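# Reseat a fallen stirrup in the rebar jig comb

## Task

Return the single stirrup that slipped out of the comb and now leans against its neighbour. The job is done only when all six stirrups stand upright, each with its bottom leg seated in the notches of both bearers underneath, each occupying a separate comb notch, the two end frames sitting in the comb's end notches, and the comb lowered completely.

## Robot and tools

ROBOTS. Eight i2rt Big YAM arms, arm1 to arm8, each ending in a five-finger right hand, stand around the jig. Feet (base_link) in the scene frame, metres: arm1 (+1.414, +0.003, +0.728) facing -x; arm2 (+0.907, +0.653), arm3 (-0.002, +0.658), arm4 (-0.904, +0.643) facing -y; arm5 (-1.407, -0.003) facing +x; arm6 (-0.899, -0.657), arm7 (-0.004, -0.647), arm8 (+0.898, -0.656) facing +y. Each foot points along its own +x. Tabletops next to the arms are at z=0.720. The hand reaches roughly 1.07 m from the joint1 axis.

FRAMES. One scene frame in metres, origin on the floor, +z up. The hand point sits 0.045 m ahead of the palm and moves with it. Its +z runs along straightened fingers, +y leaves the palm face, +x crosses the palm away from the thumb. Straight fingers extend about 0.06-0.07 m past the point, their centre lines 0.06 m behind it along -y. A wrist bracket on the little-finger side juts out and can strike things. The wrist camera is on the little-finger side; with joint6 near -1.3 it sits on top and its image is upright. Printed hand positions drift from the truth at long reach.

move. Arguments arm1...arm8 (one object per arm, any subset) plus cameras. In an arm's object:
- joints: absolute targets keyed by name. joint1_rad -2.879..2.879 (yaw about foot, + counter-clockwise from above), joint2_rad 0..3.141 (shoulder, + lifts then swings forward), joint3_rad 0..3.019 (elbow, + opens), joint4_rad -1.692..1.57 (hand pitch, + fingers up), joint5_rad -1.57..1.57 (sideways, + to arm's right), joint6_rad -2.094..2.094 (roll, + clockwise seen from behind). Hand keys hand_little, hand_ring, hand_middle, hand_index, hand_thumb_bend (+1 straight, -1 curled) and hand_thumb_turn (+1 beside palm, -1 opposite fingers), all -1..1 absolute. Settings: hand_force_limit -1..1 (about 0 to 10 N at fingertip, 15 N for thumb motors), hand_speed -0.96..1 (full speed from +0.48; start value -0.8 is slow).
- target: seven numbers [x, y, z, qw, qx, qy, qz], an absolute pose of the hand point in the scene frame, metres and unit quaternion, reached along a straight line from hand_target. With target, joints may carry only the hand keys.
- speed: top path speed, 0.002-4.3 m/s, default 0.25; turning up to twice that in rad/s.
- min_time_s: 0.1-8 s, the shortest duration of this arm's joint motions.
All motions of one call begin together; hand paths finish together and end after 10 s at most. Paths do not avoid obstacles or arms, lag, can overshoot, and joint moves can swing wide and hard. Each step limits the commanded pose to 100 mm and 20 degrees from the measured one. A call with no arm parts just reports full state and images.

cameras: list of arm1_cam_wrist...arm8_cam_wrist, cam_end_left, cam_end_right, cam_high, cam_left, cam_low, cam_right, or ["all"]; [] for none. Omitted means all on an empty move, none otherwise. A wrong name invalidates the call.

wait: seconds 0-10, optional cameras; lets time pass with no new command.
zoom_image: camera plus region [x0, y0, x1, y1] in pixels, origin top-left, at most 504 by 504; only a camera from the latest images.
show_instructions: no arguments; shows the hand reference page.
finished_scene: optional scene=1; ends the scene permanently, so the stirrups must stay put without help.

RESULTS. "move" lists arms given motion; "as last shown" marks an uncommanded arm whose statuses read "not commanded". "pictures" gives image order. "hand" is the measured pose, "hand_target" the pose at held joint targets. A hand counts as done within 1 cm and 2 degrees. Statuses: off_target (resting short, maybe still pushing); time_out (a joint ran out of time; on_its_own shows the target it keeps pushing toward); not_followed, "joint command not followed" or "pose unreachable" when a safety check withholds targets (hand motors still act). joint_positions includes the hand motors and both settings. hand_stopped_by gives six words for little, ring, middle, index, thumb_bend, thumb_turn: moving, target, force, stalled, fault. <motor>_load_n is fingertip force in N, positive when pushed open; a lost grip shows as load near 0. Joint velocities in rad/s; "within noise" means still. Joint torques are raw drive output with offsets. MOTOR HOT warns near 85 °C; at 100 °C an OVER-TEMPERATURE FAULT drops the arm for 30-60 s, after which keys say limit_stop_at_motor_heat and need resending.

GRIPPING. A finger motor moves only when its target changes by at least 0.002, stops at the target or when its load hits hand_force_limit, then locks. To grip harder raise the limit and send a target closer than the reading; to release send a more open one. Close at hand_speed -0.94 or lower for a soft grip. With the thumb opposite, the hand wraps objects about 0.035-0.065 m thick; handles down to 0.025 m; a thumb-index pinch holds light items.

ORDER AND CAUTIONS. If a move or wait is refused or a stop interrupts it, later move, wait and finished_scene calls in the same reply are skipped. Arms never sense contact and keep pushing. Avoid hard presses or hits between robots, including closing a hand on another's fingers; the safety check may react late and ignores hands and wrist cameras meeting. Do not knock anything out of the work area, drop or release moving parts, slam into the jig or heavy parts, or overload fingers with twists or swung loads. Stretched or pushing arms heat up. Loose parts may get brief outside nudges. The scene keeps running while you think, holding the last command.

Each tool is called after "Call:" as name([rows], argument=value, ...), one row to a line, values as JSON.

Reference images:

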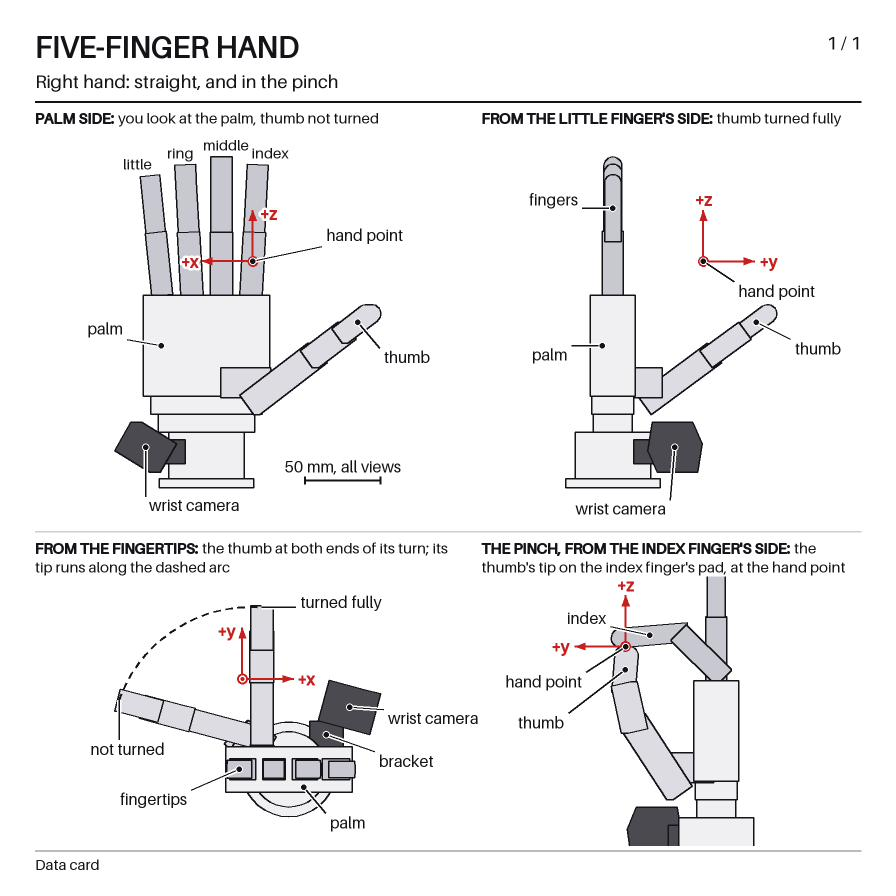

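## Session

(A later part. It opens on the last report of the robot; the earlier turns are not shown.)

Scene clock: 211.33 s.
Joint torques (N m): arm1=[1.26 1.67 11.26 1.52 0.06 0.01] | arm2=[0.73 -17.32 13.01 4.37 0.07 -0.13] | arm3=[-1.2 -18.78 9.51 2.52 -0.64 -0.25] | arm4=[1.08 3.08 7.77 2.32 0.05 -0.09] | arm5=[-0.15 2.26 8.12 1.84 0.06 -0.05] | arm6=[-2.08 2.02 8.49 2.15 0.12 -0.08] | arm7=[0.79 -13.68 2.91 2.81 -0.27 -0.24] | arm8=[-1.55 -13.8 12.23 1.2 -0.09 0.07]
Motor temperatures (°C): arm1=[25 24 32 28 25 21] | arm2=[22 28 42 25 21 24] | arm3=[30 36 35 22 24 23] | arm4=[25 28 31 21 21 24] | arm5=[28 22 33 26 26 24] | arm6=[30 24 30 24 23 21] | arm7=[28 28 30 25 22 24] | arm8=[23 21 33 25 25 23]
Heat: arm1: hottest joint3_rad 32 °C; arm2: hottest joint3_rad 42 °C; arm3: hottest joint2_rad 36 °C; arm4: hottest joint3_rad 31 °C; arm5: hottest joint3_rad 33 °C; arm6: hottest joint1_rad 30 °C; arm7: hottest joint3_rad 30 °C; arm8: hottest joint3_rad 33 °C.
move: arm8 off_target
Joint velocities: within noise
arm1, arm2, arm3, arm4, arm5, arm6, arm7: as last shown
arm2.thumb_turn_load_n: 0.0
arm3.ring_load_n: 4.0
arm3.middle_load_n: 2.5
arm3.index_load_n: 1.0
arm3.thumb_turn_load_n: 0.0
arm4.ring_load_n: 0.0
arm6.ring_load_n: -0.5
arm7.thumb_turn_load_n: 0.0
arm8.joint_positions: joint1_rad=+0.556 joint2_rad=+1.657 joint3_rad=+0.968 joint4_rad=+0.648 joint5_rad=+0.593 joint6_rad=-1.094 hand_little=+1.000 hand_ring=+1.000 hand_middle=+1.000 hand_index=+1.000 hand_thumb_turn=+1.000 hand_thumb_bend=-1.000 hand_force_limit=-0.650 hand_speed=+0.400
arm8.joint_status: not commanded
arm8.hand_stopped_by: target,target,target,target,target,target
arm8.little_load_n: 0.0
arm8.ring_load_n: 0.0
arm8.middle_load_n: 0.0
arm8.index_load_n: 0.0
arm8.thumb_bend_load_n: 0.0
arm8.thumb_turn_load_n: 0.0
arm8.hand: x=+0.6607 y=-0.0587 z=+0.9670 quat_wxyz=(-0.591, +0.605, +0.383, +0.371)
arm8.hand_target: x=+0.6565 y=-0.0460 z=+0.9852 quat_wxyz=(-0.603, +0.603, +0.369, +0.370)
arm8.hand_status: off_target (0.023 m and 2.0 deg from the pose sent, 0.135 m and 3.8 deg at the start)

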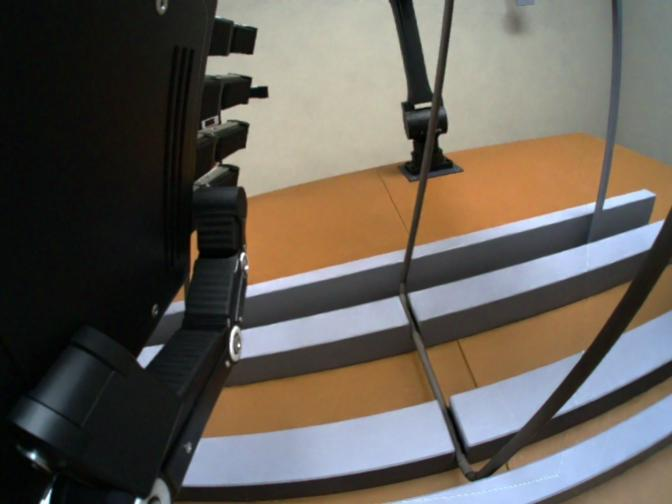

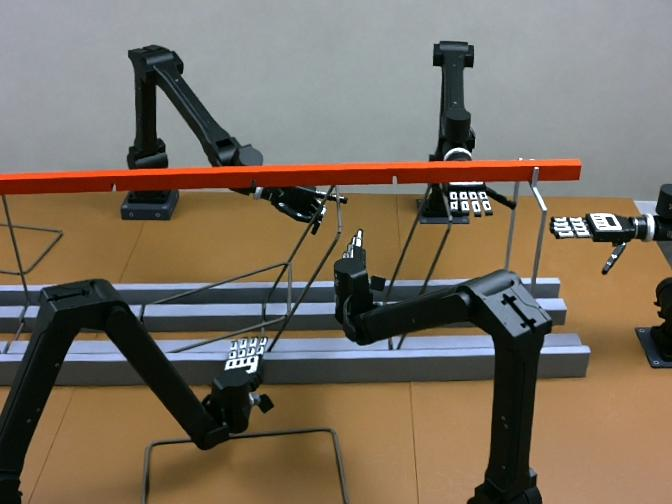

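Call:
move(arm8={"target": [0.614, -0.045, 0.985, 0.6029, -0.6029, -0.3695, -0.3695], "speed": 0.08}, cameras=["arm8_cam_wrist", "cam_right", "arm3_cam_wrist"])

Call:
zoom_image(camera="cam_right", region=[230, 170, 430, 370])

Scene clock: 212.60 s.
Joint torques (N m): arm1=[1.55 2.26 11.02 1.46 0.03 0.05] | arm2=[0.79 -17.32 13.01 4.38 0.07 -0.13] | arm3=[-1.38 -18.78 9.51 2.54 -0.63 -0.25] | arm4=[1.2 3.19 7.75 2.32 0.05 -0.1] | arm5=[-0.56 2.26 8.13 1.88 0.07 -0.04] | arm6=[-2.02 2.2 8.49 2.19 0.12 -0.08] | arm7=[0.62 -13.68 2.93 2.78 -0.27 -0.24] | arm8=[-0.91 -14.51 12.42 1.18 0.17 0.11]
Motor temperatures (°C): arm1=[25 24 32 28 25 21] | arm2=[22 28 42 25 21 24] | arm3=[30 37 35 22 24 23] | arm4=[25 28 31 21 21 24] | arm5=[28 22 33 26 26 24] | arm6=[30 24 30 24 23 21] | arm7=[28 28 30 25 22 24] | arm8=[23 21 33 25 25 23]
Heat: arm1: hottest joint3_rad 32 °C; arm2: hottest joint3_rad 42 °C; arm3: hottest joint2_rad 37 °C; arm4: hottest joint3_rad 31 °C; arm5: hottest joint3_rad 33 °C; arm6: hottest joint1_rad 30 °C; arm7: hottest joint3_rad 30 °C; arm8: hottest joint3_rad 33 °C.
move: arm8 off_target
Joint velocities: within noise
arm1, arm2, arm3, arm4, arm5, arm6, arm7: as last shown
arm1.thumb_turn_load_n: 0.0
arm2.little_load_n: -0.5
arm2.thumb_turn_load_n: -0.5
arm3.ring_load_n: 4.5
arm3.middle_load_n: 3.0
arm3.thumb_bend_load_n: 0.0
arm3.thumb_turn_load_n: 0.5
arm5.thumb_turn_load_n: -0.5
arm6.ring_load_n: 0.0
arm7.index_load_n: -0.5
arm8.joint_positions: joint1_rad=+0.612 joint2_rad=+1.710 joint3_rad=+1.041 joint4_rad=+0.627 joint5_rad=+0.651 joint6_rad=-1.094 hand_little=+1.000 hand_ring=+1.000 hand_middle=+1.000 hand_index=+1.000 hand_thumb_turn=+1.000 hand_thumb_bend=-1.000 hand_force_limit=-0.650 hand_speed=+0.400
arm8.joint_status: not commanded
arm8.hand_stopped_by: target,target,target,target,target,target
arm8.little_load_n: 0.0
arm8.ring_load_n: 0.0
arm8.middle_load_n: 0.0
arm8.index_load_n: 0.0
arm8.thumb_bend_load_n: 0.0
arm8.thumb_turn_load_n: 0.0
arm8.hand: x=+0.6241 y=-0.0556 z=+0.9669 quat_wxyz=(-0.590, +0.605, +0.383, +0.373)
arm8.hand_target: x=+0.6144 y=-0.0461 z=+0.9851 quat_wxyz=(-0.603, +0.603, +0.370, +0.369)
arm8.hand_status: off_target (0.023 m and 2.1 deg from the pose sent, 0.052 m and 2.1 deg at the start)
pictures: arm3_cam_wrist, arm8_cam_wrist, cam_right

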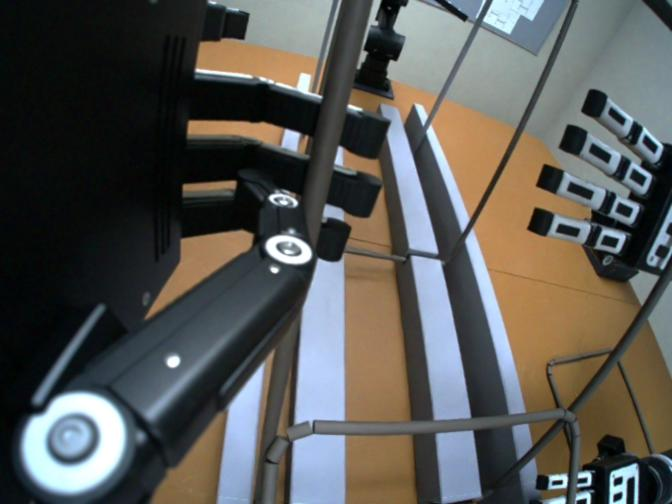

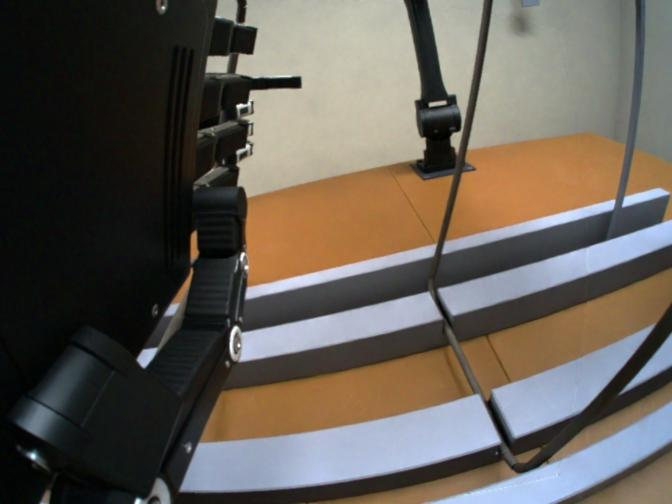

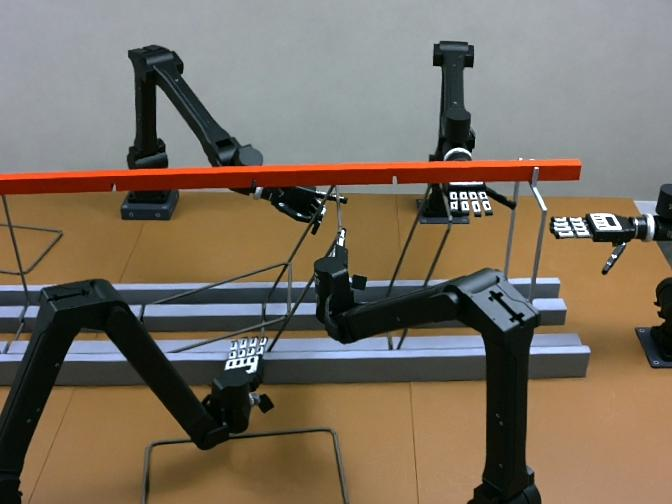

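Scaled by 2.520 from the camera's image (finer frame: 960x720).

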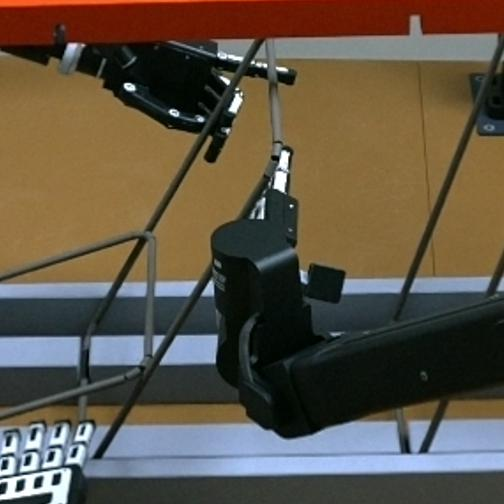

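Call:
move(arm8={"target": [0.594, -0.045, 0.985, 0.6029, -0.6029, -0.3695, -0.3695], "speed": 0.06}, cameras=["cam_right", "arm3_cam_wrist"])

Call:
zoom_image(camera="cam_right", region=[230, 170, 430, 370])

Scene clock: 213.77 s.
Joint torques (N m): arm1=[1.61 1.44 11.29 1.62 0.03 0.06] | arm2=[0.73 -17.32 13.01 4.37 0.07 -0.12] | arm3=[-1.44 -18.61 9.5 2.48 -0.5 -0.24] | arm4=[1.2 3.19 7.72 2.29 0.04 -0.1] | arm5=[0.09 1.79 8.09 1.99 0.02 -0.04] | arm6=[-1.96 2.14 8.46 2.18 0.12 -0.09] | arm7=[0.79 -13.45 2.92 2.78 -0.26 -0.23] | arm8=[-0.03 -14.97 12.75 1.26 0.1 0.1]
Motor temperatures (°C): arm1=[25 24 32 28 25 21] | arm2=[22 28 42 25 21 24] | arm3=[30 37 35 22 24 23] | arm4=[25 28 31 21 21 24] | arm5=[28 22 33 26 26 24] | arm6=[30 24 30 24 23 21] | arm7=[28 29 30 25 22 24] | arm8=[23 21 33 25 25 23]
Heat: arm1: hottest joint3_rad 32 °C; arm2: hottest joint3_rad 42 °C; arm3: hottest joint2_rad 37 °C; arm4: hottest joint3_rad 31 °C; arm5: hottest joint3_rad 33 °C; arm6: hottest joint1_rad 30 °C; arm7: hottest joint3_rad 30 °C; arm8: hottest joint3_rad 33 °C.
move: arm8 off_target
Joint velocities: within noise
arm1, arm2, arm3, arm4, arm5, arm6: as last shown
arm1.ring_load_n: -0.5
arm1.index_load_n: -0.5
arm1.thumb_turn_load_n: -0.5
arm2.little_load_n: 0.0
arm2.thumb_turn_load_n: 0.0
arm3.joint_positions: joint1_rad=+0.681 joint2_rad=+1.811 joint3_rad=+1.417 joint4_rad=-0.161 joint5_rad=-0.858 joint6_rad=-1.954 hand_little=+1.000 hand_ring=-0.296 hand_middle=-0.288 hand_index=-0.299 hand_thumb_turn=-1.000 hand_thumb_bend=-0.500 hand_force_limit=-0.500 hand_speed=-0.870
arm3.ring_load_n: 3.5
arm3.index_load_n: 1.5
arm3.thumb_bend_load_n: 0.5
arm3.hand: x=+0.5349 y=+0.1365 z=+0.9582 quat_wxyz=(-0.026, +0.819, -0.011, +0.573)
arm3.hand_target: x=+0.5239 y=+0.1245 z=+0.9848 quat_wxyz=(+0.000, +0.809, +0.000, +0.587)
arm5.thumb_turn_load_n: 0.0
arm7.joint_positions: joint1_rad=-0.973 joint2_rad=+2.125 joint3_rad=+0.961 joint4_rad=+1.136 joint5_rad=-0.946 joint6_rad=-0.329 hand_little=+1.000 hand_ring=+1.000 hand_middle=+1.000 hand_index=+1.000 hand_thumb_turn=+1.000 hand_thumb_bend=-1.000 hand_force_limit=-0.650 hand_speed=+0.400
arm7.joint_status: not commanded
arm7.hand_stopped_by: target,target,target,target,target,target
arm7.little_load_n: 0.0
arm7.ring_load_n: 0.0
arm7.middle_load_n: 0.0
arm7.index_load_n: 0.0
arm7.thumb_bend_load_n: 0.0
arm7.thumb_turn_load_n: 0.0
arm7.hand: x=+0.3964 y=-0.1615 z=+0.7695 quat_wxyz=(-0.691, +0.706, +0.108, +0.109)
arm7.hand_target: x=+0.3980 y=-0.1600 z=+0.7828 quat_wxyz=(-0.696, +0.696, +0.123, +0.123)
arm7.hand_status: not commanded
arm8.joint_positions: joint1_rad=+0.630 joint2_rad=+1.737 joint3_rad=+1.075 joint4_rad=+0.614 joint5_rad=+0.683 joint6_rad=-1.094 hand_little=+1.000 hand_ring=+1.000 hand_middle=+1.000 hand_index=+1.000 hand_thumb_turn=+1.000 hand_thumb_bend=-1.000 hand_force_limit=-0.650 hand_speed=+0.400
arm8.joint_status: not commanded
arm8.hand_stopped_by: target,target,target,target,target,target
arm8.little_load_n: 0.0
arm8.ring_load_n: 0.0
arm8.middle_load_n: 0.0
arm8.index_load_n: 0.0
arm8.thumb_bend_load_n: 0.0
arm8.thumb_turn_load_n: 0.0
arm8.hand: x=+0.6124 y=-0.0533 z=+0.9645 quat_wxyz=(-0.586, +0.608, +0.381, +0.377)
arm8.hand_target: x=+0.5947 y=-0.0463 z=+0.9851 quat_wxyz=(-0.603, +0.603, +0.370, +0.369)
arm8.hand_status: off_target (0.029 m and 2.6 deg from the pose sent, 0.037 m and 2.1 deg at the start)
pictures: arm3_cam_wrist, cam_right

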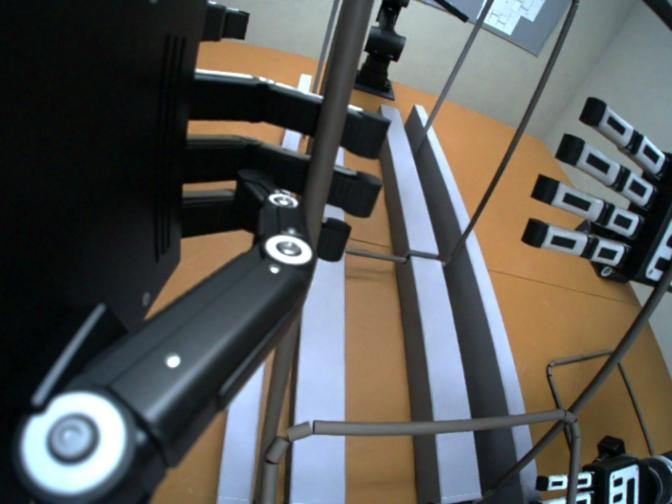

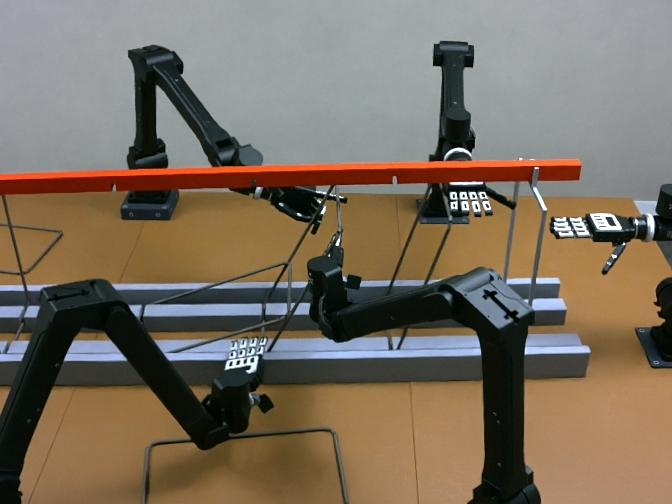

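Scaled by 2.520 from the camera's image (finer frame: 960x720).

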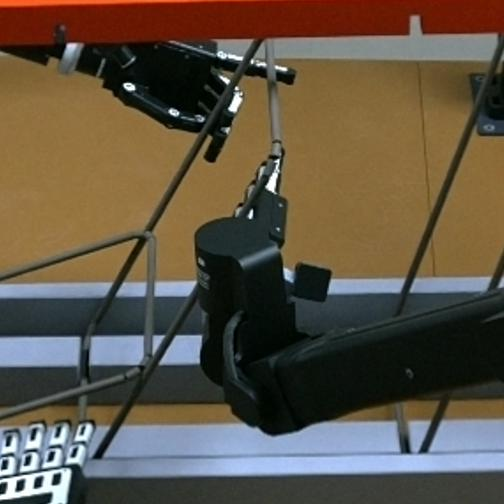

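Call:
move(arm8={"target": [0.57, -0.045, 0.985, 0.6029, -0.6029, -0.3695, -0.3695], "speed": 0.06}, cameras=["cam_right", "arm3_cam_wrist"])

Call:
zoom_image(camera="cam_right", region=[230, 170, 430, 370])

Scene clock: 214.97 s.
Joint torques (N m): arm1=[1.85 1.85 11.22 1.55 0.13 0.03] | arm2=[0.79 -17.26 13.03 4.36 0.07 -0.13] | arm3=[-0.79 -18.43 9.54 2.41 -0.38 -0.19] | arm4=[1.26 3.19 7.76 2.32 0.05 -0.09] | arm5=[-0.03 1.96 8.27 2.03 0.05 -0.06] | arm6=[-2.08 2.02 8.49 2.17 0.12 -0.09] | arm7=[0.73 -13.57 2.86 2.82 -0.28 -0.26] | arm8=[0.97 -15.56 13.9 1.39 -0.21 0.09]
Motor temperatures (°C): arm1=[25 24 32 28 25 21] | arm2=[22 28 42 25 21 24] | arm3=[30 37 35 22 24 23] | arm4=[25 28 31 21 21 24] | arm5=[28 22 33 26 26 24] | arm6=[29 24 30 24 23 21] | arm7=[28 29 30 25 22 24] | arm8=[23 21 33 25 25 23]
Heat: arm1: hottest joint3_rad 32 °C; arm2: hottest joint3_rad 42 °C; arm3: hottest joint2_rad 37 °C; arm4: hottest joint3_rad 31 °C; arm5: hottest joint3_rad 33 °C; arm6: hottest joint3_rad 30 °C; arm7: hottest joint3_rad 30 °C; arm8: hottest joint3_rad 33 °C.
move: arm8 off_target
Joint velocities: within noise
arm1, arm2, arm3, arm4, arm5, arm6, arm7: as last shown
arm1.ring_load_n: 0.0
arm1.index_load_n: 0.0
arm2.thumb_turn_load_n: -0.5
arm3.joint_positions: joint1_rad=+0.676 joint2_rad=+1.805 joint3_rad=+1.417 joint4_rad=-0.158 joint5_rad=-0.861 joint6_rad=-1.959 hand_little=+1.000 hand_ring=-0.297 hand_middle=-0.288 hand_index=-0.299 hand_thumb_turn=-1.000 hand_thumb_bend=-0.500 hand_force_limit=-0.500 hand_speed=-0.870
arm3.ring_load_n: 0.5
arm3.thumb_turn_load_n: 0.0
arm3.hand: x=+0.5322 y=+0.1338 z=+0.9634 quat_wxyz=(-0.021, +0.817, -0.008, +0.576)
arm3.hand_target: x=+0.5240 y=+0.1245 z=+0.9848 quat_wxyz=(+0.000, +0.809, +0.000, +0.587)
arm8.joint_positions: joint1_rad=+0.647 joint2_rad=+1.767 joint3_rad=+1.108 joint4_rad=+0.595 joint5_rad=+0.726 joint6_rad=-1.094 hand_little=+1.000 hand_ring=+1.000 hand_middle=+1.000 hand_index=+1.000 hand_thumb_turn=+1.000 hand_thumb_bend=-1.000 hand_force_limit=-0.650 hand_speed=+0.400
arm8.joint_status: not commanded
arm8.hand_stopped_by: target,target,target,target,target,target
arm8.little_load_n: 0.0
arm8.ring_load_n: 0.0
arm8.middle_load_n: 0.0
arm8.index_load_n: 0.0
arm8.thumb_bend_load_n: 0.0
arm8.thumb_turn_load_n: 0.0
arm8.hand: x=+0.6040 y=-0.0518 z=+0.9582 quat_wxyz=(-0.575, +0.614, +0.378, +0.386)
arm8.hand_target: x=+0.5714 y=-0.0477 z=+0.9856 quat_wxyz=(-0.603, +0.603, +0.369, +0.369)
arm8.hand_status: off_target (0.044 m and 4.1 deg from the pose sent, 0.048 m and 2.6 deg at the start)
pictures: arm3_cam_wrist, cam_right

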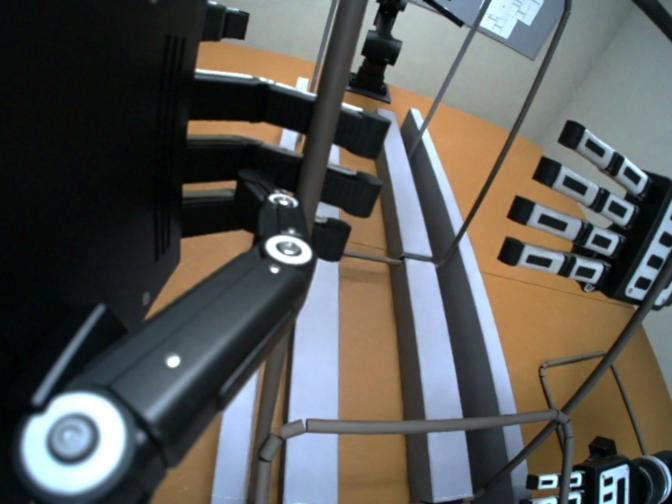

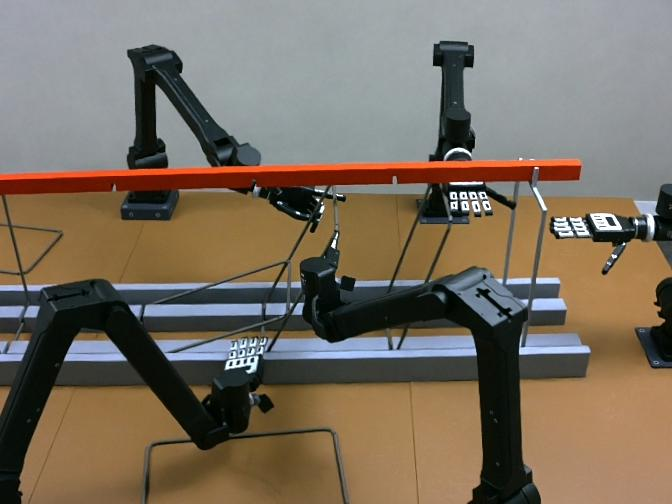

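Scaled by 2.520 from the camera's image (finer frame: 960x720).

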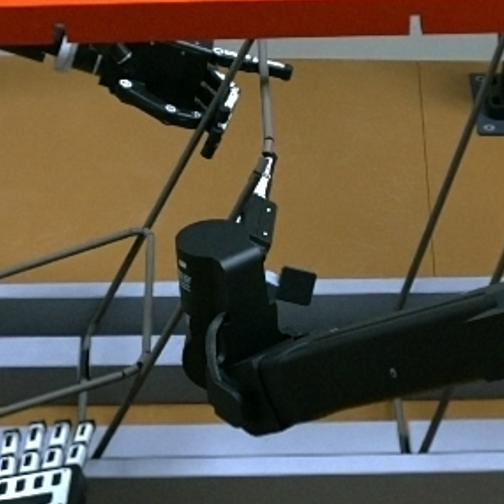

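Call:
move(arm8={"target": [0.556, -0.045, 0.985, 0.6029, -0.6029, -0.3695, -0.3695], "speed": 0.06}, cameras=["cam_right", "arm8_cam_wrist"])

Call:
zoom_image(camera="cam_right", region=[230, 170, 430, 370])

Scene clock: 217.10 s.
Joint torques (N m): arm1=[1.67 2.2 11.21 1.51 0.06 0.06] | arm2=[0.73 -17.32 13.03 4.37 0.07 -0.13] | arm3=[-0.5 -17.73 9.58 2.28 -0.32 -0.17] | arm4=[1.26 3.14 7.73 2.32 0.04 -0.09] | arm5=[-0.09 2.08 8.16 1.94 0.09 -0.04] | arm6=[-1.96 2.2 8.51 2.19 0.12 -0.09] | arm7=[0.73 -13.39 2.89 2.77 -0.26 -0.24] | arm8=[1.79 -15.85 14.39 1.42 -0.35 0.11]
Motor temperatures (°C): arm1=[25 24 32 28 25 21] | arm2=[22 28 42 25 21 24] | arm3=[30 37 35 22 24 23] | arm4=[25 28 31 21 21 24] | arm5=[28 22 33 26 26 24] | arm6=[29 24 30 24 23 21] | arm7=[28 29 30 25 22 24] | arm8=[23 21 34 25 25 23]
Heat: arm1: hottest joint3_rad 32 °C; arm2: hottest joint3_rad 42 °C; arm3: hottest joint2_rad 37 °C; arm4: hottest joint3_rad 31 °C; arm5: hottest joint3_rad 33 °C; arm6: hottest joint3_rad 30 °C; arm7: hottest joint3_rad 30 °C; arm8: hottest joint3_rad 34 °C.
move: arm8 off_target
Joint velocities: within noise
arm1.joint_positions: joint1_rad=-0.095 joint2_rad=+0.083 joint3_rad=+0.371 joint4_rad=-0.273 joint5_rad=-0.083 joint6_rad=-0.008 hand_little=+1.000 hand_ring=+1.000 hand_middle=+1.000 hand_index=+1.000 hand_thumb_turn=+1.000 hand_thumb_bend=+1.000 hand_force_limit=+0.000 hand_speed=-0.500
arm1.joint_status: not commanded
arm1.hand_stopped_by: fault,target,target,target,target,target
arm1.little_load_n: 0.0
arm1.ring_load_n: 0.0
arm1.middle_load_n: 0.0
arm1.index_load_n: 0.0
arm1.thumb_bend_load_n: 0.0
arm1.thumb_turn_load_n: -0.5
arm1.hand: x=+1.1281 y=-0.0168 z=+1.0092 quat_wxyz=(+0.508, -0.496, -0.496, +0.500)
arm1.hand_target: x=+1.1297 y=-0.0199 z=+1.0001 quat_wxyz=(+0.500, -0.500, -0.500, +0.500)
arm1.hand_status: not commanded
arm2.joint_positions: joint1_rad=-0.098 joint2_rad=+1.422 joint3_rad=+1.208 joint4_rad=+0.182 joint5_rad=-0.070 joint6_rad=+0.017 hand_little=+1.000 hand_ring=+1.000 hand_middle=+1.000 hand_index=+1.000 hand_thumb_turn=+1.000 hand_thumb_bend=+1.000 hand_force_limit=+0.000 hand_speed=-0.800
arm2.joint_status: not commanded
arm2.hand_stopped_by: target,target,target,target,target,target
arm2.little_load_n: 0.0
arm2.ring_load_n: 0.0
arm2.middle_load_n: 0.0
arm2.index_load_n: 0.0
arm2.thumb_bend_load_n: 0.5
arm2.thumb_turn_load_n: -0.5
arm2.hand: x=+0.8993 y=-0.0129 z=+1.0984 quat_wxyz=(-0.006, -0.010, -0.714, +0.700)
arm2.hand_target: x=+0.9031 y=+0.0024 z=+1.1966 quat_wxyz=(+0.000, +0.000, -0.646, +0.763)
arm2.hand_status: not commanded
arm3, arm7: as last shown
arm3.joint_positions: joint1_rad=+0.673 joint2_rad=+1.800 joint3_rad=+1.417 joint4_rad=-0.157 joint5_rad=-0.863 joint6_rad=-1.960 hand_little=+1.000 hand_ring=-0.297 hand_middle=-0.288 hand_index=-0.299 hand_thumb_turn=-1.000 hand_thumb_bend=-0.500 hand_force_limit=-0.500 hand_speed=-0.870
arm3.ring_load_n: 0.0
arm3.thumb_bend_load_n: 0.0
arm3.thumb_turn_load_n: 0.5
arm3.hand: x=+0.5310 y=+0.1330 z=+0.9679 quat_wxyz=(-0.018, +0.816, -0.007, +0.578)
arm3.hand_target: x=+0.5239 y=+0.1244 z=+0.9847 quat_wxyz=(+0.000, +0.809, +0.000, +0.587)
arm4.joint_positions: joint1_rad=+0.384 joint2_rad=+0.552 joint3_rad=+1.350 joint4_rad=-1.286 joint5_rad=+0.102 joint6_rad=-0.981 hand_little=+1.000 hand_ring=+1.000 hand_middle=+1.000 hand_index=+1.000 hand_thumb_turn=+1.000 hand_thumb_bend=+1.000 hand_force_limit=+0.000 hand_speed=-0.800
arm4.joint_status: not commanded
arm4.hand_stopped_by: target,target,target,target,target,target
arm4.little_load_n: 0.0
arm4.ring_load_n: 0.0
arm4.middle_load_n: 0.0
arm4.index_load_n: 0.0
arm4.thumb_bend_load_n: 0.0
arm4.thumb_turn_load_n: -0.5
arm4.hand: x=-0.8792 y=+0.4314 z=+1.2836 quat_wxyz=(+0.195, +0.515, -0.683, +0.479)
arm4.hand_target: x=-0.8796 y=+0.4322 z=+1.2924 quat_wxyz=(+0.197, +0.511, -0.679, +0.488)
arm4.hand_status: not commanded
arm5.joint_positions: joint1_rad=+0.098 joint2_rad=+0.650 joint3_rad=+1.435 joint4_rad=-1.275 joint5_rad=+0.139 joint6_rad=-1.336 hand_little=+1.000 hand_ring=+1.000 hand_middle=+1.000 hand_index=+1.000 hand_thumb_turn=+1.000 hand_thumb_bend=+1.000 hand_force_limit=+0.000 hand_speed=-0.800
arm5.joint_status: not commanded
arm5.hand_stopped_by: target,target,target,target,target,target
arm5.little_load_n: 0.0
arm5.ring_load_n: 0.0
arm5.middle_load_n: 0.0
arm5.index_load_n: 0.0
arm5.thumb_bend_load_n: 0.0
arm5.thumb_turn_load_n: 0.0
arm5.hand: x=-1.1677 y=-0.0576 z=+1.2974 quat_wxyz=(-0.025, +0.847, -0.095, +0.522)
arm5.hand_target: x=-1.1690 y=-0.0577 z=+1.3064 quat_wxyz=(-0.027, +0.842, -0.095, +0.531)
arm5.hand_status: not commanded
arm6.joint_positions: joint1_rad=-0.123 joint2_rad=+0.630 joint3_rad=+1.447 joint4_rad=-1.200 joint5_rad=+0.216 joint6_rad=-1.427 hand_little=+1.000 hand_ring=+1.000 hand_middle=+1.000 hand_index=+1.000 hand_thumb_turn=+1.000 hand_thumb_bend=+1.000 hand_force_limit=+0.000 hand_speed=-0.800
arm6.joint_status: not commanded
arm6.hand_stopped_by: target,target,target,target,target,target
arm6.little_load_n: 0.0
arm6.ring_load_n: 0.0
arm6.middle_load_n: 0.0
arm6.index_load_n: 0.0
arm6.thumb_bend_load_n: 0.0
arm6.thumb_turn_load_n: 0.0
arm6.hand: x=-0.7750 y=-0.4274 z=+1.2815 quat_wxyz=(-0.330, +0.693, +0.455, +0.451)
arm6.hand_target: x=-0.7752 y=-0.4293 z=+1.2898 quat_wxyz=(-0.337, +0.690, +0.451, +0.456)
arm6.hand_status: not commanded
arm8.joint_positions: joint1_rad=+0.658 joint2_rad=+1.786 joint3_rad=+1.128 joint4_rad=+0.582 joint5_rad=+0.750 joint6_rad=-1.094 hand_little=+1.000 hand_ring=+1.000 hand_middle=+1.000 hand_index=+1.000 hand_thumb_turn=+1.000 hand_thumb_bend=-1.000 hand_force_limit=-0.650 hand_speed=+0.400
arm8.joint_status: not commanded
arm8.hand_stopped_by: target,target,target,target,target,target
arm8.little_load_n: 0.0
arm8.ring_load_n: 0.0
arm8.middle_load_n: -0.5
arm8.index_load_n: 0.0
arm8.thumb_bend_load_n: 0.0
arm8.thumb_turn_load_n: 0.0
arm8.hand: x=+0.5981 y=-0.0513 z=+0.9543 quat_wxyz=(-0.569, +0.617, +0.378, +0.391)
arm8.hand_target: x=+0.5580 y=-0.0486 z=+0.9856 quat_wxyz=(-0.603, +0.603, +0.370, +0.369)
arm8.hand_status: off_target (0.052 m and 5.0 deg from the pose sent, 0.055 m and 4.1 deg at the start)
pictures: arm8_cam_wrist, cam_right

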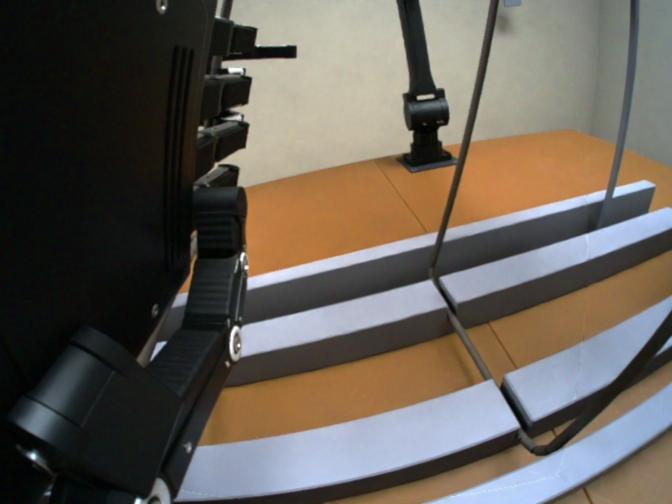

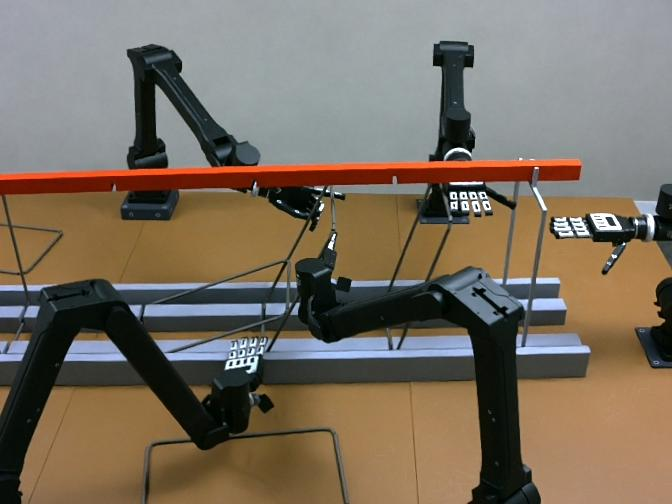

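Scaled by 2.520 from the camera's image (finer frame: 960x720).

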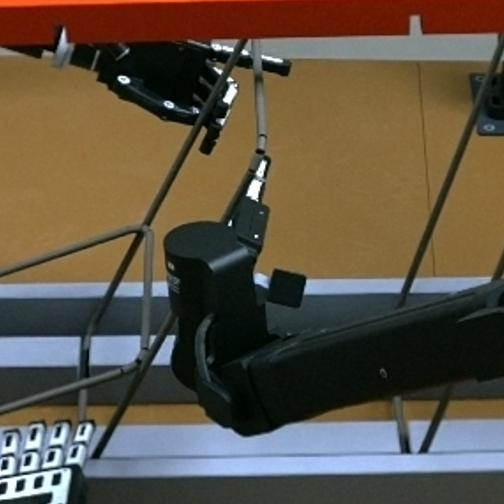

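Call:
move(arm3={"joints": {"hand_speed": -0.5, "hand_index": 0.6, "hand_middle": 0.6, "hand_ring": 0.6}}, cameras=["cam_right", "arm3_cam_wrist"])

Call:
zoom_image(camera="cam_right", region=[230, 170, 430, 370])

Scene clock: 218.50 s.
Joint torques (N m): arm1=[1.32 2.55 11.25 1.47 0.07 0.08] | arm2=[0.73 -17.32 13.03 4.37 0.07 -0.12] | arm3=[-0.73 -17.73 9.58 2.32 -0.34 -0.15] | arm4=[1.2 3.19 7.76 2.35 0.04 -0.1] | arm5=[-0.5 2.37 8.18 1.85 0.11 -0.05] | arm6=[-1.79 1.9 8.47 2.24 0.12 -0.08] | arm7=[0.62 -13.51 2.92 2.89 -0.27 -0.26] | arm8=[1.67 -15.85 14.43 1.46 -0.37 0.1]
Motor temperatures (°C): arm1=[25 24 32 28 24 21] | arm2=[22 28 42 25 21 24] | arm3=[30 37 35 22 24 23] | arm4=[25 28 31 21 21 24] | arm5=[28 22 33 26 26 24] | arm6=[29 24 30 24 23 21] | arm7=[28 29 30 25 22 24] | arm8=[23 21 34 25 25 23]
Heat: arm1: hottest joint3_rad 32 °C; arm2: hottest joint3_rad 42 °C; arm3: hottest joint2_rad 37 °C; arm4: hottest joint3_rad 31 °C; arm5: hottest joint3_rad 33 °C; arm6: hottest joint3_rad 30 °C; arm7: hottest joint3_rad 30 °C; arm8: hottest joint3_rad 34 °C.
move: arm3 done
Joint velocities: within noise
arm1, arm2, arm4, arm5, arm6, arm7, arm8: as last shown
arm1.thumb_turn_load_n: 0.0
arm2.thumb_bend_load_n: 0.0
arm3.joint_positions: joint1_rad=+0.673 joint2_rad=+1.800 joint3_rad=+1.417 joint4_rad=-0.157 joint5_rad=-0.863 joint6_rad=-1.961 hand_little=+1.000 hand_ring=+0.600 hand_middle=+0.600 hand_index=+0.600 hand_thumb_turn=-1.000 hand_thumb_bend=-0.500 hand_force_limit=-0.500 hand_speed=-0.500
arm3.joint_status: all done
arm3.hand_stopped_by: target,target,target,target,target,target
arm3.little_load_n: 0.0
arm3.ring_load_n: 0.0
arm3.middle_load_n: 0.0
arm3.index_load_n: 0.0
arm3.thumb_bend_load_n: 0.0
arm3.thumb_turn_load_n: 0.0
arm3.hand: x=+0.5310 y=+0.1330 z=+0.9680 quat_wxyz=(-0.018, +0.816, -0.007, +0.578)
arm3.hand_target: x=+0.5240 y=+0.1245 z=+0.9847 quat_wxyz=(+0.000, +0.809, +0.000, +0.587)
arm3.hand_status: not commanded
arm4.thumb_turn_load_n: 0.0
arm5.thumb_bend_load_n: -0.5
arm8.ring_load_n: -0.5
arm8.middle_load_n: 0.0
arm8.index_load_n: -0.5
arm8.thumb_bend_load_n: 0.5
arm8.hand_target: x=+0.5580 y=-0.0486 z=+0.9856 quat_wxyz=(-0.603, +0.603, +0.369, +0.369)
pictures: arm3_cam_wrist, cam_right

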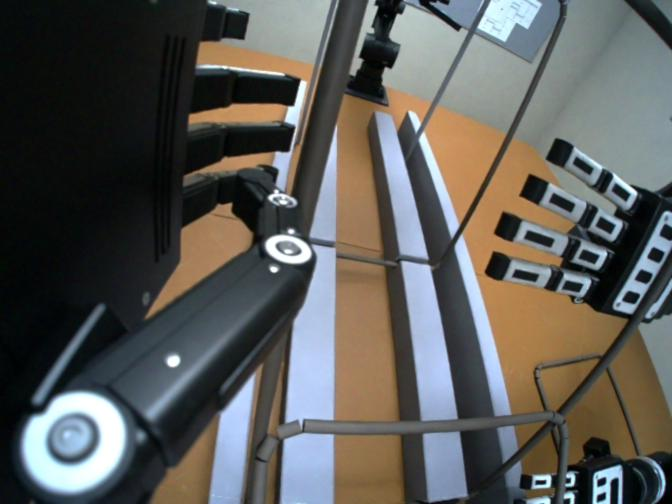

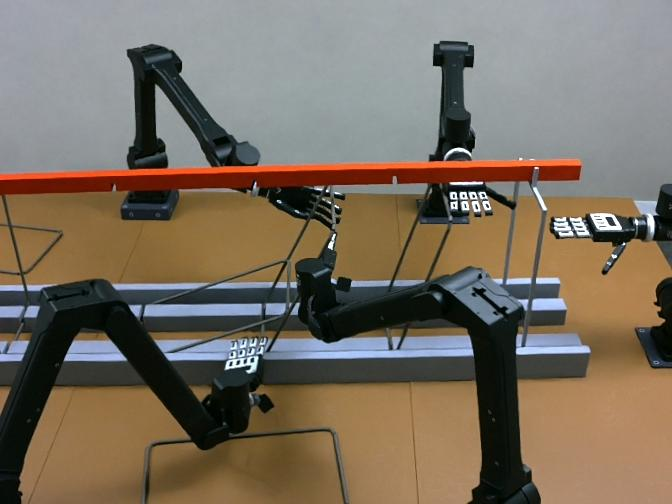

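Scaled by 2.520 from the camera's image (finer frame: 960x720).

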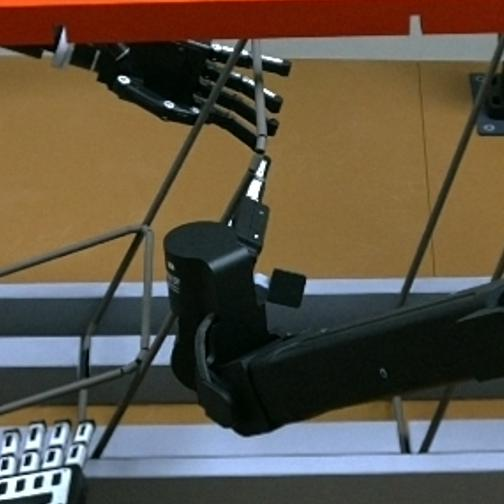

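Call:
move(arm3={"target": [0.52, 0.27, 1.02, 0, 0.809, 0, 0.5878], "speed": 0.12, "joints": {"hand_speed": 0.2, "hand_index": 1, "hand_middle": 1, "hand_ring": 1}}, cameras=["cam_right", "arm3_cam_wrist"])

Scene clock: 220.83 s.
Joint torques (N m): arm1=[1.55 2.78 11.37 1.65 0.09 0.13] | arm2=[0.79 -17.38 13.01 4.37 0.07 -0.13] | arm3=[1.14 -12.63 9.33 2.4 -0.06 0.08] | arm4=[1.14 3.19 7.77 2.32 0.04 -0.08] | arm5=[-0.67 2.02 8.21 1.89 0.08 -0.05] | arm6=[-1.96 1.96 8.49 2.21 0.12 -0.08] | arm7=[0.44 -13.68 2.91 2.84 -0.27 -0.23] | arm8=[2.02 -15.79 14.46 1.37 -0.36 0.12]
Motor temperatures (°C): arm1=[25 24 32 28 24 21] | arm2=[22 28 42 25 21 24] | arm3=[30 37 34 22 24 23] | arm4=[25 28 31 21 21 24] | arm5=[28 22 33 26 26 24] | arm6=[29 24 30 24 23 21] | arm7=[27 29 30 25 22 24] | arm8=[23 21 34 25 25 23]
Heat: arm1: hottest joint3_rad 32 °C; arm2: hottest joint3_rad 42 °C; arm3: hottest joint2_rad 37 °C; arm4: hottest joint3_rad 31 °C; arm5: hottest joint3_rad 33 °C; arm6: hottest joint3_rad 30 °C; arm7: hottest joint3_rad 30 °C; arm8: hottest joint3_rad 34 °C.
move: arm3 done
Joint velocities: within noise
arm1, arm2, arm4, arm5, arm6, arm7, arm8: as last shown
arm1.thumb_turn_load_n: -0.5
arm2.little_load_n: -0.5
arm2.thumb_turn_load_n: 0.0
arm3.joint_positions: joint1_rad=+0.826 joint2_rad=+1.482 joint3_rad=+1.120 joint4_rad=-0.081 joint5_rad=-0.711 joint6_rad=-1.868 hand_little=+1.000 hand_ring=+1.000 hand_middle=+1.000 hand_index=+1.000 hand_thumb_turn=-1.000 hand_thumb_bend=-0.500 hand_force_limit=-0.500 hand_speed=+0.200
arm3.joint_status: all done
arm3.hand_stopped_by: target,target,target,target,target,target
arm3.little_load_n: -0.5
arm3.ring_load_n: 0.0
arm3.middle_load_n: 0.0
arm3.index_load_n: 0.5
arm3.thumb_bend_load_n: 0.0
arm3.thumb_turn_load_n: 0.5
arm3.hand: x=+0.5173 y=+0.2651 z=+1.0151 quat_wxyz=(-0.001, +0.813, -0.003, +0.582)
arm3.hand_target: x=+0.5200 y=+0.2700 z=+1.0201 quat_wxyz=(+0.000, +0.809, +0.000, +0.588)
arm3.hand_status: done (0.007 m and 0.9 deg from the pose sent, 0.147 m and 2.6 deg at the start)
arm5.thumb_bend_load_n: 0.5
arm6.index_load_n: 0.5
arm8.ring_load_n: 0.0
arm8.index_load_n: 0.0
arm8.thumb_bend_load_n: 0.0
pictures: arm3_cam_wrist, cam_right

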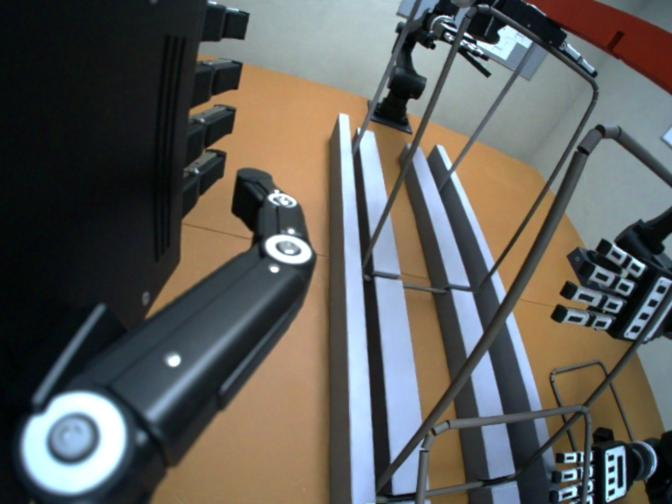

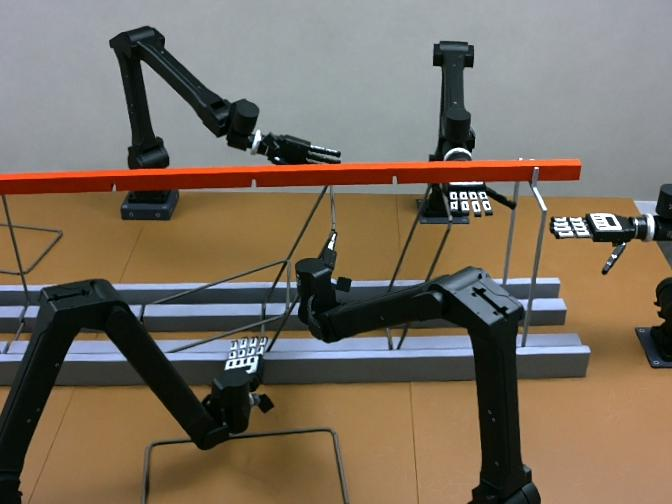

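Call:
move(arm7={"target": [0.396, -0.135, 0.805, 0.6964, -0.6964, -0.1228, -0.1228], "speed": 0.08}, cameras=["cam_right"])

Call:
zoom_image(camera="cam_right", region=[130, 230, 330, 430])

Scene clock: 222.63 s.
Joint torques (N m): arm1=[2.26 2.32 11.06 1.4 0.12 0.07] | arm2=[0.79 -17.32 13.01 4.37 0.07 -0.12] | arm3=[1.14 -12.57 9.32 2.48 -0.05 0.05] | arm4=[1.2 3.08 7.76 2.29 0.04 -0.09] | arm5=[0.21 2.08 8.25 1.91 0.07 -0.06] | arm6=[-1.96 2.08 8.47 2.19 0.11 -0.09] | arm7=[0.79 -13.45 5.29 1.57 0.08 -0.25] | arm8=[1.85 -15.74 14.45 1.43 -0.37 0.12]
Motor temperatures (°C): arm1=[25 24 32 28 24 21] | arm2=[22 28 42 25 21 24] | arm3=[30 37 34 22 24 23] | arm4=[25 28 31 21 21 24] | arm5=[28 22 33 26 26 24] | arm6=[29 24 30 24 23 21] | arm7=[27 29 30 25 22 24] | arm8=[23 21 35 25 25 23]
Heat: arm1: hottest joint3_rad 32 °C; arm2: hottest joint3_rad 42 °C; arm3: hottest joint2_rad 37 °C; arm4: hottest joint3_rad 31 °C; arm5: hottest joint3_rad 33 °C; arm6: hottest joint3_rad 30 °C; arm7: hottest joint3_rad 30 °C; arm8: hottest joint3_rad 35 °C.
move: arm7 off_target
Joint velocities: within noise
arm1, arm2, arm3, arm4, arm5, arm6, arm8: as last shown
arm1.thumb_turn_load_n: 0.0
arm2.little_load_n: 0.0
arm3.little_load_n: 0.0
arm3.index_load_n: 0.0
arm3.thumb_turn_load_n: 0.0
arm3.hand: x=+0.5173 y=+0.2651 z=+1.0151 quat_wxyz=(-0.002, +0.813, -0.003, +0.582)
arm4.middle_load_n: -0.5
arm4.thumb_bend_load_n: 0.5
arm5.thumb_bend_load_n: 0.0
arm6.index_load_n: 0.0
arm7.joint_positions: joint1_rad=-0.933 joint2_rad=+2.081 joint3_rad=+0.961 joint4_rad=+1.091 joint5_rad=-0.912 joint6_rad=-0.329 hand_little=+1.000 hand_ring=+1.000 hand_middle=+1.000 hand_index=+1.000 hand_thumb_turn=+1.000 hand_thumb_bend=-1.000 hand_force_limit=-0.650 hand_speed=+0.400
arm7.joint_status: not commanded
arm7.hand_stopped_by: target,target,target,target,target,target
arm7.little_load_n: -0.5
arm7.ring_load_n: 0.0
arm7.middle_load_n: 0.0
arm7.index_load_n: 0.0
arm7.thumb_bend_load_n: 0.0
arm7.thumb_turn_load_n: 0.0
arm7.hand: x=+0.3852 y=-0.1441 z=+0.7873 quat_wxyz=(-0.691, +0.706, +0.110, +0.107)
arm7.hand_target: x=+0.3956 y=-0.1354 z=+0.8054 quat_wxyz=(-0.696, +0.696, +0.123, +0.123)
arm7.hand_status: off_target (0.023 m and 2.7 deg from the pose sent, 0.044 m and 2.6 deg at the start)
arm8.middle_load_n: -0.5

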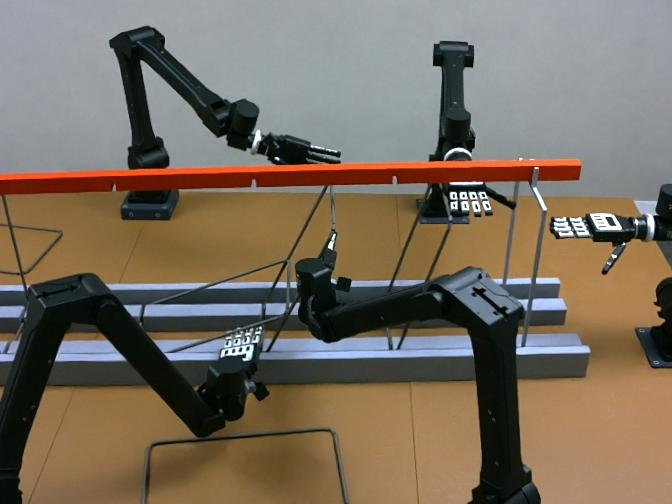

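Scaled by 2.520 from the camera's image (finer frame: 960x720).

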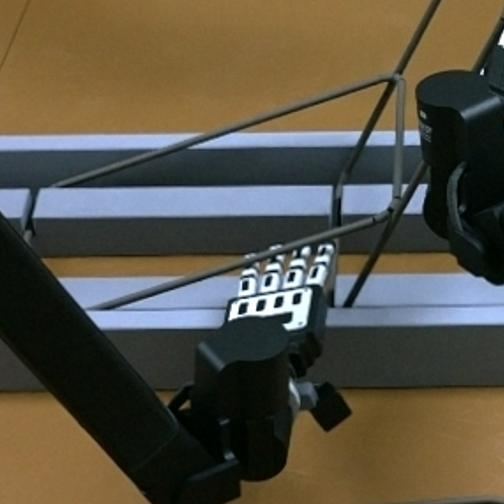

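Call:
move(arm7={"target": [0.398, -0.12, 0.838, 0.6903, -0.6903, -0.1530, -0.1530], "speed": 0.08}, cameras=["cam_right"])

Call:
zoom_image(camera="cam_right", region=[130, 230, 330, 430])

Scene clock: 224.10 s.
Joint torques (N m): arm1=[1.85 2.43 11.21 1.55 0.07 0.06] | arm2=[0.79 -17.32 13 4.38 0.07 -0.13] | arm3=[1.2 -12.81 9.29 2.43 -0.05 0.04] | arm4=[1.26 3.19 7.77 2.33 0.06 -0.09] | arm5=[-0.38 2.32 8.31 1.98 0.06 -0.1] | arm6=[-2.08 2.14 8.49 2.18 0.13 -0.09] | arm7=[1.9 -14.21 6.45 2 -0.18 -0.17] | arm8=[0.62 -16.03 13.44 1.5 -0.31 0.11]
Motor temperatures (°C): arm1=[25 24 32 28 24 21] | arm2=[22 28 42 25 21 24] | arm3=[30 36 34 22 24 23] | arm4=[25 28 31 21 21 24] | arm5=[28 22 33 26 26 24] | arm6=[29 24 30 24 23 21] | arm7=[27 29 30 25 22 24] | arm8=[23 21 35 25 25 23]
Heat: arm1: hottest joint3_rad 32 °C; arm2: hottest joint3_rad 42 °C; arm3: hottest joint2_rad 36 °C; arm4: hottest joint3_rad 31 °C; arm5: hottest joint3_rad 33 °C; arm6: hottest joint3_rad 30 °C; arm7: hottest joint3_rad 30 °C; arm8: hottest joint3_rad 35 °C.
move: arm7 off_target
Joint velocities: within noise
arm1, arm2, arm3, arm4, arm5, arm6, arm8: as last shown
arm2.ring_load_n: -0.5
arm4.middle_load_n: 0.0
arm4.thumb_bend_load_n: 0.0
arm6.thumb_turn_load_n: 0.5
arm7.joint_positions: joint1_rad=-0.920 joint2_rad=+2.026 joint3_rad=+0.961 joint4_rad=+0.998 joint5_rad=-0.880 joint6_rad=-0.421 hand_little=+1.000 hand_ring=+1.000 hand_middle=+1.000 hand_index=+1.000 hand_thumb_turn=+1.000 hand_thumb_bend=-1.000 hand_force_limit=-0.650 hand_speed=+0.400
arm7.joint_status: not commanded
arm7.hand_stopped_by: target,target,target,target,target,target
arm7.little_load_n: 0.0
arm7.ring_load_n: 0.0
arm7.middle_load_n: 0.0
arm7.index_load_n: -1.0
arm7.thumb_bend_load_n: 0.0
arm7.thumb_turn_load_n: 0.0
arm7.hand: x=+0.3903 y=-0.1395 z=+0.8018 quat_wxyz=(-0.678, +0.712, +0.128, +0.133)
arm7.hand_target: x=+0.3967 y=-0.1212 z=+0.8385 quat_wxyz=(-0.691, +0.690, +0.153, +0.153)
arm7.hand_status: off_target (0.042 m and 4.7 deg from the pose sent, 0.058 m and 7.5 deg at the start)
arm8.joint_positions: joint1_rad=+0.672 joint2_rad=+1.788 joint3_rad=+1.139 joint4_rad=+0.582 joint5_rad=+0.748 joint6_rad=-1.094 hand_little=+1.000 hand_ring=+1.000 hand_middle=+1.000 hand_index=+1.000 hand_thumb_turn=+1.000 hand_thumb_bend=-1.000 hand_force_limit=-0.650 hand_speed=+0.400
arm8.little_load_n: -0.5
arm8.middle_load_n: 0.0
arm8.thumb_bend_load_n: 0.5
arm8.hand: x=+0.5867 y=-0.0529 z=+0.9583 quat_wxyz=(-0.575, +0.613, +0.380, +0.386)
arm8.hand_target: x=+0.5581 y=-0.0486 z=+0.9858 quat_wxyz=(-0.603, +0.603, +0.369, +0.369)

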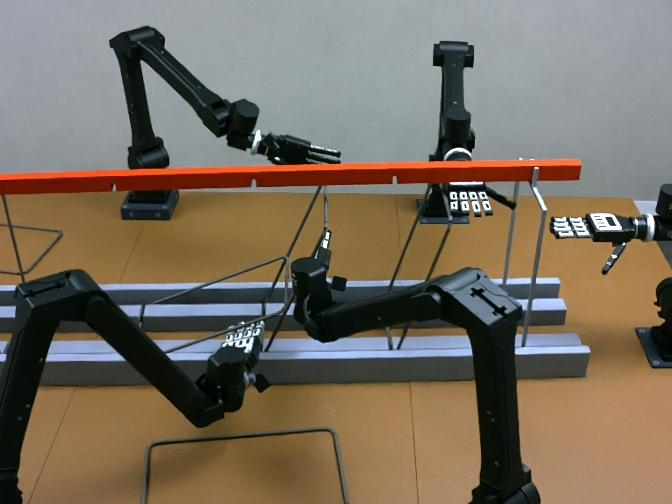

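Scaled by 2.520 from the camera's image (finer frame: 960x720).

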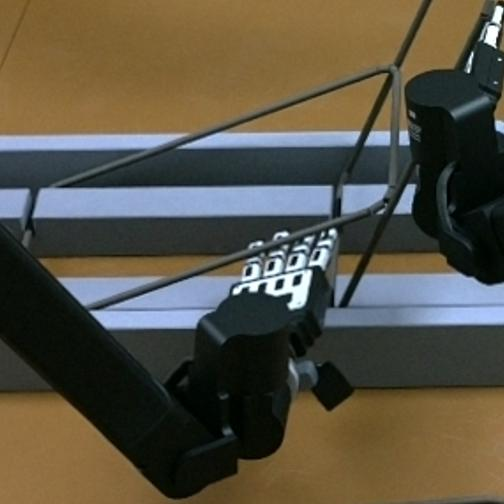

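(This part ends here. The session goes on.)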